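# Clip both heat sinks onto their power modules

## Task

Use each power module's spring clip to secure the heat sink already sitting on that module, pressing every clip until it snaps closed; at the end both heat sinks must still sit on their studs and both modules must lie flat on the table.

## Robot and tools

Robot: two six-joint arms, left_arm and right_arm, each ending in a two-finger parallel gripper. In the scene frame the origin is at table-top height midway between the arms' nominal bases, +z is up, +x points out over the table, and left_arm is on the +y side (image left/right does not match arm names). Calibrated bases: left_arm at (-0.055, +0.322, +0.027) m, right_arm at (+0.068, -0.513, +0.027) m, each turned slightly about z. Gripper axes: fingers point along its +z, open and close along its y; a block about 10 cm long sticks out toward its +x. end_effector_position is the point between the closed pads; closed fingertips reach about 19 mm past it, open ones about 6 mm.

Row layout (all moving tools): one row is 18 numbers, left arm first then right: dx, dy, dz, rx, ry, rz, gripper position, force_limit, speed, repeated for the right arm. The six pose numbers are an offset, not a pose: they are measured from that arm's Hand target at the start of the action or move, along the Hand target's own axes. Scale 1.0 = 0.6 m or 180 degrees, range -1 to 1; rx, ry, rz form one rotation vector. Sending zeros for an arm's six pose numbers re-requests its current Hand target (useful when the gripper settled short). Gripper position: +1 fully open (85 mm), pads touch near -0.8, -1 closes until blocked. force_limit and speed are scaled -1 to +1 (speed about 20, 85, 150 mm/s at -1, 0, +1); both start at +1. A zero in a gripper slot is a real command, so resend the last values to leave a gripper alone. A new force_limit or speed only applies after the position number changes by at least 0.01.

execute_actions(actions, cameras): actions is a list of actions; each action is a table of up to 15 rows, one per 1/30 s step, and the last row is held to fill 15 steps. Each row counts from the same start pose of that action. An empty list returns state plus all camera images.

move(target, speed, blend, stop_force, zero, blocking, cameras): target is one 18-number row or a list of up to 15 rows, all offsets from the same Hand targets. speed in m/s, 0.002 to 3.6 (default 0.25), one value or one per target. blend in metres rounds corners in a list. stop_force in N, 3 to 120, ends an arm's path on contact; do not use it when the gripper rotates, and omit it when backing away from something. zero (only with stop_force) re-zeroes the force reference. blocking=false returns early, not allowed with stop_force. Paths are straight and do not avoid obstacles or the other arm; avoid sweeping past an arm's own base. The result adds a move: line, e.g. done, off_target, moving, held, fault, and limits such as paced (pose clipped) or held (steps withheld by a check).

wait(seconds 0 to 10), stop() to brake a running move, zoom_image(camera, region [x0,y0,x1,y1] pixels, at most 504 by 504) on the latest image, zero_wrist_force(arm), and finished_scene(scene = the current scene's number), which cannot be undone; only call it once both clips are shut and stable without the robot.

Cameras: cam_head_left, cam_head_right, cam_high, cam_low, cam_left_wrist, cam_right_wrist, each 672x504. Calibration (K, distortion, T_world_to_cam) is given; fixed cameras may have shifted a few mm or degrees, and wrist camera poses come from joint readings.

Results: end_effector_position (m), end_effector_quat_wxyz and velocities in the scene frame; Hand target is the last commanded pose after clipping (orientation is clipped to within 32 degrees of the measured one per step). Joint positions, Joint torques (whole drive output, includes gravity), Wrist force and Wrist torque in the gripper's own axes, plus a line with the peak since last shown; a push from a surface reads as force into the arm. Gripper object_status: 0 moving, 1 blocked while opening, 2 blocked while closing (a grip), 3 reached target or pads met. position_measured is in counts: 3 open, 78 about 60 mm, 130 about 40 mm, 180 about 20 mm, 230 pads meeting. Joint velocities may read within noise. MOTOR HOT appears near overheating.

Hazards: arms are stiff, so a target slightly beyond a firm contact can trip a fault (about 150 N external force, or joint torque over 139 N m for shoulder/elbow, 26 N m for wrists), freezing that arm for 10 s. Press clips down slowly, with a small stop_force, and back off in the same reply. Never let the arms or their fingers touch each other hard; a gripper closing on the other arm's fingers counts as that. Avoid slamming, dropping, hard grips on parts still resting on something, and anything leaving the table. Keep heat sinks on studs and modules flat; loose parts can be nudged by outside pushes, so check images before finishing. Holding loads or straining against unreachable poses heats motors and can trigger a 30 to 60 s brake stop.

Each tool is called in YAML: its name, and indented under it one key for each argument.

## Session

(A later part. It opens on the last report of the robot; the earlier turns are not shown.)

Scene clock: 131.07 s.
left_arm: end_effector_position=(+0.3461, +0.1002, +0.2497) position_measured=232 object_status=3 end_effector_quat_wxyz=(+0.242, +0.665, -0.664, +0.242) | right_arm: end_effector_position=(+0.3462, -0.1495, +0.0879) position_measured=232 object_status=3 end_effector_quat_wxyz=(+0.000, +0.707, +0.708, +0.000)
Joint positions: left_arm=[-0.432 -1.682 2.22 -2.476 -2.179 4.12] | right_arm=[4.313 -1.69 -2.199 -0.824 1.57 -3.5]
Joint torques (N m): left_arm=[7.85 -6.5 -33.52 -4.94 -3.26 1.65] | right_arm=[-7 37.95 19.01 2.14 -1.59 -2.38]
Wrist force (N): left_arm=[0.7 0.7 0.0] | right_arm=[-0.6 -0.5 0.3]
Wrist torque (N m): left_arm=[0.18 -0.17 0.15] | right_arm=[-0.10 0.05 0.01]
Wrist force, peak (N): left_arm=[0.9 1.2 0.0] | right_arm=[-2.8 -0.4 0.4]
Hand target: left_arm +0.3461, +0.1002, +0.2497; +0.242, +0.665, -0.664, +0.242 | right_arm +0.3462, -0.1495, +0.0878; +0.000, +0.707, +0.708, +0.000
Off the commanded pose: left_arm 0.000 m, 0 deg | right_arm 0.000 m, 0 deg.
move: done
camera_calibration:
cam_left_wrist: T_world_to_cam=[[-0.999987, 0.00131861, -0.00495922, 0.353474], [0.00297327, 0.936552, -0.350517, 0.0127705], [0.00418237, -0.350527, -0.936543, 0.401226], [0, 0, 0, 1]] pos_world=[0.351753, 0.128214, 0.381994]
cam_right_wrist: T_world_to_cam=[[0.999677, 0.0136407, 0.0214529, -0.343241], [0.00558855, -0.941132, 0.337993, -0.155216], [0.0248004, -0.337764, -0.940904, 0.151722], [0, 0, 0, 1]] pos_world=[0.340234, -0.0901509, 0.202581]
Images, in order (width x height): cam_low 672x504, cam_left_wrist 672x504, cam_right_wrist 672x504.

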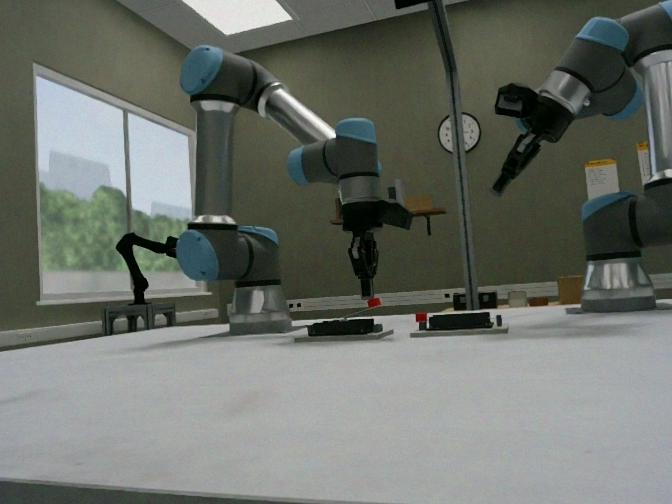

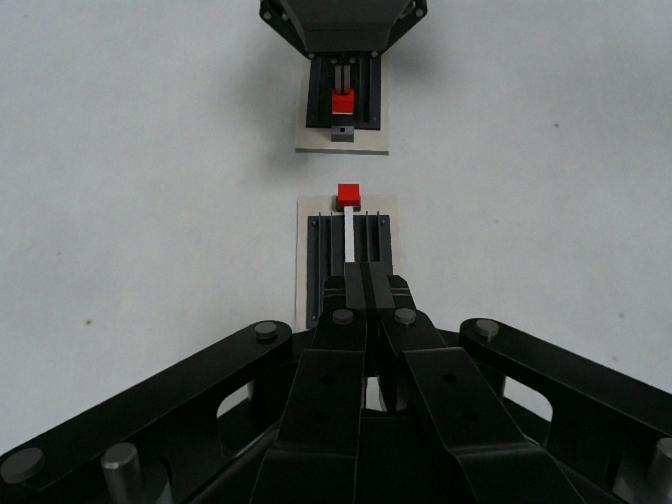

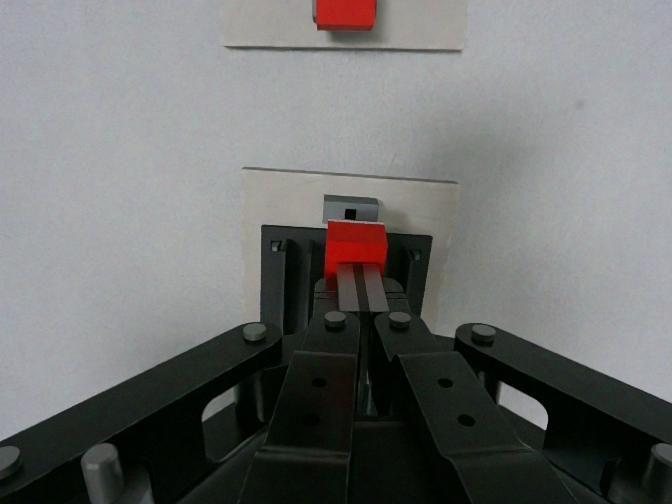

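move:
  target:
    - [0,0,0,0,0,0,-1,0,0, 0.0233, -0.0005, 0.0133, 0, 0, 0, -1, 0, 0]
    - [0,0,0,0,0,0,-1,0,0, 0.0233, -0.0005, 0.0685, 0, 0, 0, -1, 0, 0]
  speed: [0.05, 0.012]
  blend: [0.003, 0]
  stop_force: 30
  cameras: ["cam_left_wrist", "cam_right_wrist", "cam_low"]

zoom_image:
  camera: "cam_low"
  region: [260, 220, 440, 360]

zoom_image:
  camera: "cam_right_wrist"
  region: [260, 140, 460, 320]

Scene clock: 141.53 s.
left_arm: end_effector_position=(+0.3461, +0.1002, +0.2497) position_measured=232 object_status=3 end_effector_quat_wxyz=(+0.242, +0.665, -0.664, +0.242) | right_arm: end_effector_position=(+0.3459, -0.1356, +0.0570) position_measured=232 object_status=3 end_effector_quat_wxyz=(+0.000, +0.707, +0.708, +0.000)
Joint positions: left_arm=[-0.432 -1.682 2.22 -2.476 -2.179 4.12] | right_arm=[4.325 -1.777 -2.201 -0.734 1.57 -3.488]
Joint torques (N m): left_arm=[8.4 -6.56 -33.67 -4.19 -3.37 1.56] | right_arm=[-0.74 30.28 18.79 -1.74 0.96 -2.13]
Wrist force (N): left_arm=[0.9 0.6 -0.1] | right_arm=[6.2 -1.7 -19.1]
Wrist torque (N m): left_arm=[0.16 -0.20 0.15] | right_arm=[-0.28 0.02 0.00]
Wrist force, peak (N): left_arm=[0.9 1.2 0.3] | right_arm=[-24.3 -10.4 -74.0]
Hand target: left_arm +0.3461, +0.1002, +0.2497; +0.242, +0.665, -0.664, +0.242 | right_arm +0.3459, -0.1356, +0.0570; +0.000, +0.707, +0.708, +0.000 (not the last commanded pose)
Off the commanded pose: left_arm 0.000 m, 0 deg | right_arm 0.010 m, 0 deg.
move: contact (right_arm); path passed 1 of 2 targets
camera_calibration:
cam_left_wrist: T_world_to_cam=[[-0.999987, 0.00131861, -0.00495922, 0.353474], [0.00297327, 0.936552, -0.350517, 0.0127705], [0.00418237, -0.350527, -0.936543, 0.401226], [0, 0, 0, 1]] pos_world=[0.351753, 0.128214, 0.381994]
cam_right_wrist: T_world_to_cam=[[0.999679, 0.0136134, 0.0213556, -0.342453], [0.00559031, -0.941057, 0.338201, -0.13172], [0.0247009, -0.337973, -0.940831, 0.127356], [0, 0, 0, 1]] pos_world=[0.339934, -0.0762512, 0.171682]
Images, in order (width x height): cam_low 672x504, cam_left_wrist 672x504, cam_right_wrist 672x504.

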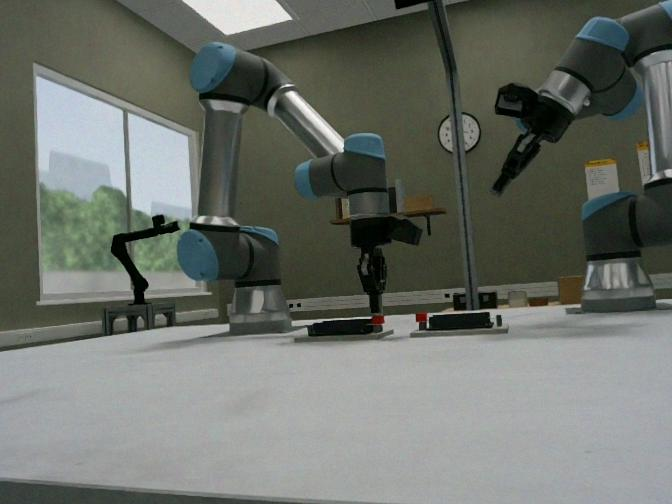

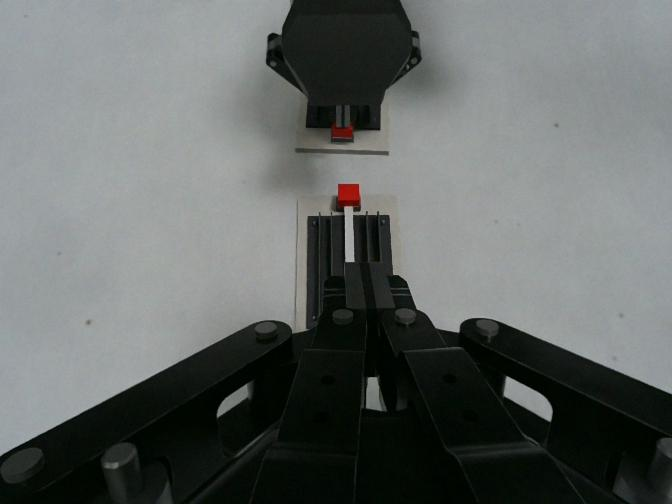

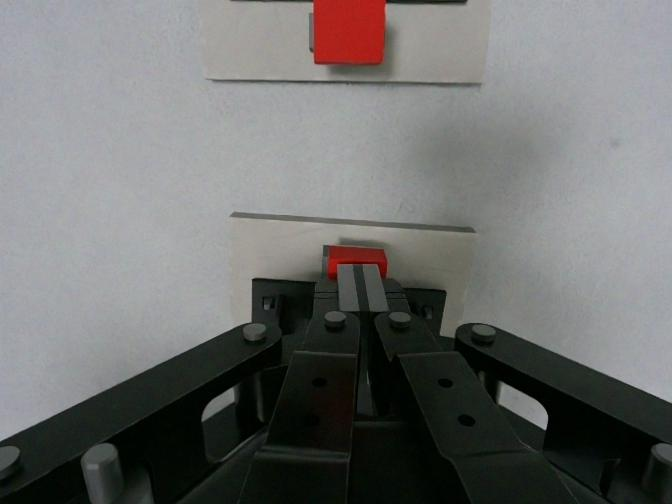

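Scaled by 2.800 from the camera's 672x504 image, which has a finer 960x720 frame.

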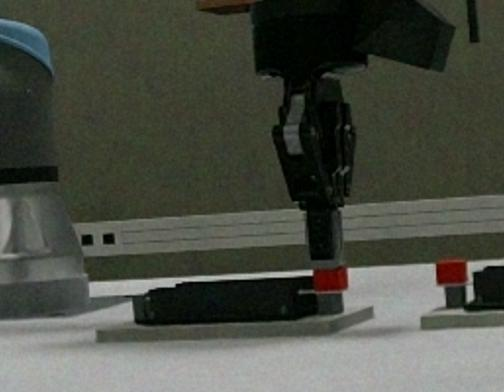

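Scaled by 2.520 from the camera's 672x504 image, which has a finer 960x720 frame.

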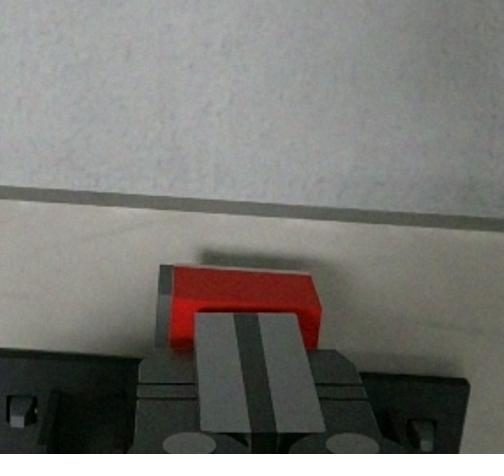

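Same signature as scene 1. Lift off and verify that both tabs stay down.

move:
  target:
    - [0,0,0,0,0,0,-1,0,0, 0, 0, -0.05, 0, 0, 0, -1, 0, 0]
    - [0,0,0,0,0,0,-1,0,0, -0.15, 0, -0.25, 0, 0, 0, -1, 0, 0]
    - [0,0,0,0,0,0,-1,0,0, -0.4, 0, -0.3, 0, 0.2, 0, -1, 0, 0]
  speed: [0.06, 0.25, 0.35]
  blend: [0.005, 0.03, 0]
  cameras: ["cam_left_wrist", "cam_right_wrist", "cam_low", "cam_head_left"]

zoom_image:
  camera: "cam_low"
  region: [270, 260, 530, 360]

zoom_image:
  camera: "cam_left_wrist"
  region: [280, 20, 430, 220]

zoom_image:
  camera: "cam_right_wrist"
  region: [270, 0, 420, 200]

Scene clock: 147.30 s.
left_arm: end_effector_position=(+0.3461, +0.1002, +0.2497) position_measured=232 object_status=3 end_effector_quat_wxyz=(+0.242, +0.665, -0.664, +0.242) | right_arm: end_effector_position=(+0.3462, -0.3755, +0.2372) position_measured=232 object_status=3 end_effector_quat_wxyz=(-0.218, +0.672, +0.673, +0.218)
Joint positions: left_arm=[-0.432 -1.682 2.22 -2.476 -2.179 4.12] | right_arm=[3.552 -1.035 -2.471 -0.9 2.127 -4.174]
Joint torques (N m): left_arm=[7.56 -6.32 -33.08 -3.66 -3.25 1.57] | right_arm=[-7.07 12.94 25.06 5.25 2.87 -1.84]
Wrist force (N): left_arm=[0.3 0.8 0.3] | right_arm=[-0.3 -0.6 -0.5]
Wrist torque (N m): left_arm=[0.20 -0.10 0.15] | right_arm=[-0.09 0.01 -0.04]
Wrist force, peak (N): left_arm=[0.8 1.2 -0.4] | right_arm=[6.1 -1.4 -18.9]
Hand target: left_arm +0.3461, +0.1002, +0.2497; +0.242, +0.665, -0.664, +0.242 | right_arm +0.3461, -0.3755, +0.2372; -0.218, +0.672, +0.673, +0.218
Off the commanded pose: left_arm 0.000 m, 0 deg | right_arm 0.000 m, 0 deg.
move: done
camera_calibration:
cam_left_wrist: T_world_to_cam=[[-0.999987, 0.00131861, -0.00495922, 0.353474], [0.00297327, 0.936552, -0.350517, 0.0127705], [0.00418237, -0.350527, -0.936543, 0.401226], [0, 0, 0, 1]] pos_world=[0.351753, 0.128214, 0.381994]
cam_right_wrist: T_world_to_cam=[[0.999699, -0.00130669, 0.0245125, -0.349691], [0.005593, -0.960192, -0.279286, -0.27911], [0.0239016, 0.279339, -0.959895, 0.452433], [0, 0, 0, 1]] pos_world=[0.340333, -0.394839, 0.364908]
Images, in order (width x height): cam_head_left 672x504, cam_low 672x504, cam_left_wrist 672x504, cam_right_wrist 672x504.

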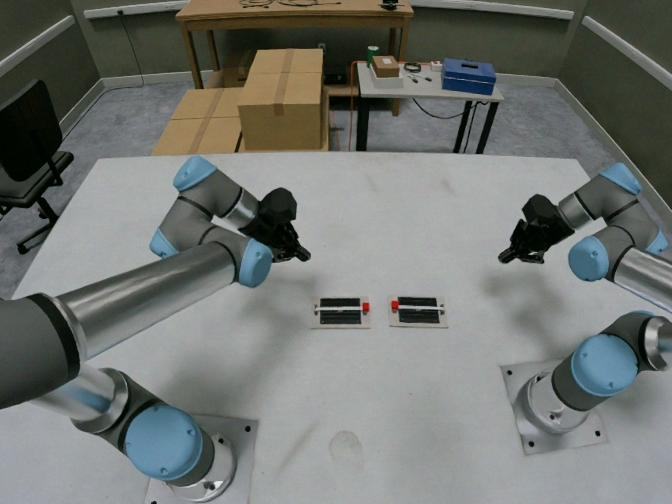

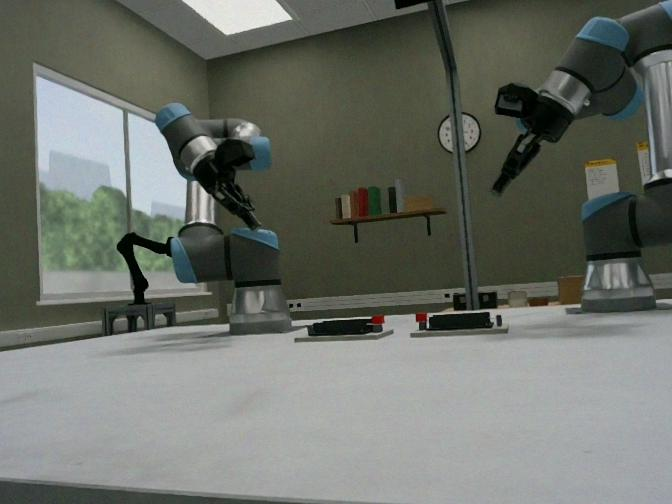

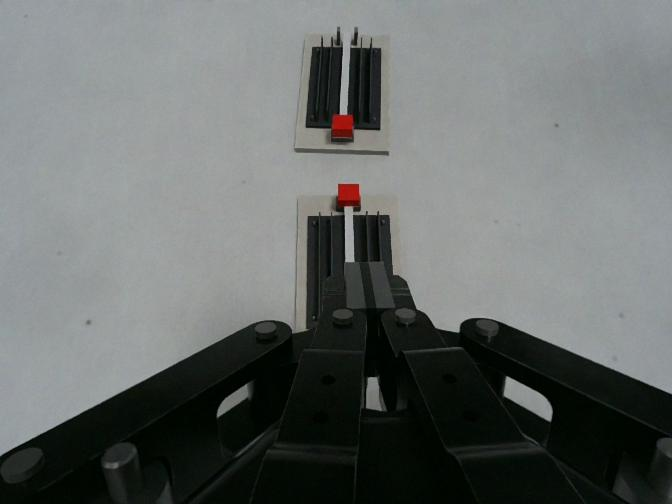

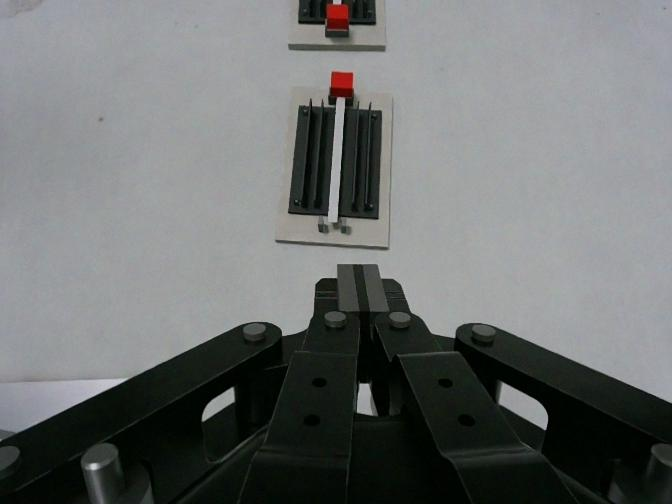

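Scaled by 1.938 from the camera's 672x504 image, which has a finer 960x720 frame.

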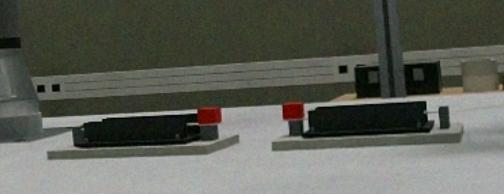

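Scaled by 2.520 from the camera's 672x504 image, which has a finer 960x720 frame.

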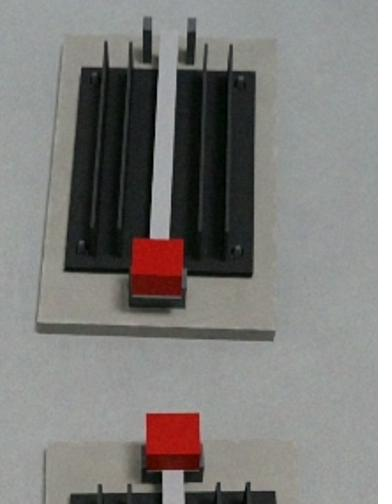

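Scaled by 2.520 from the camera's 672x504 image, which has a finer 960x720 frame.

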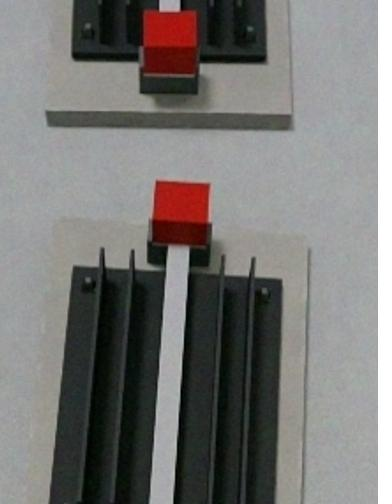

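finished_scene:
  scene: 2

The scene is finished: the task was done.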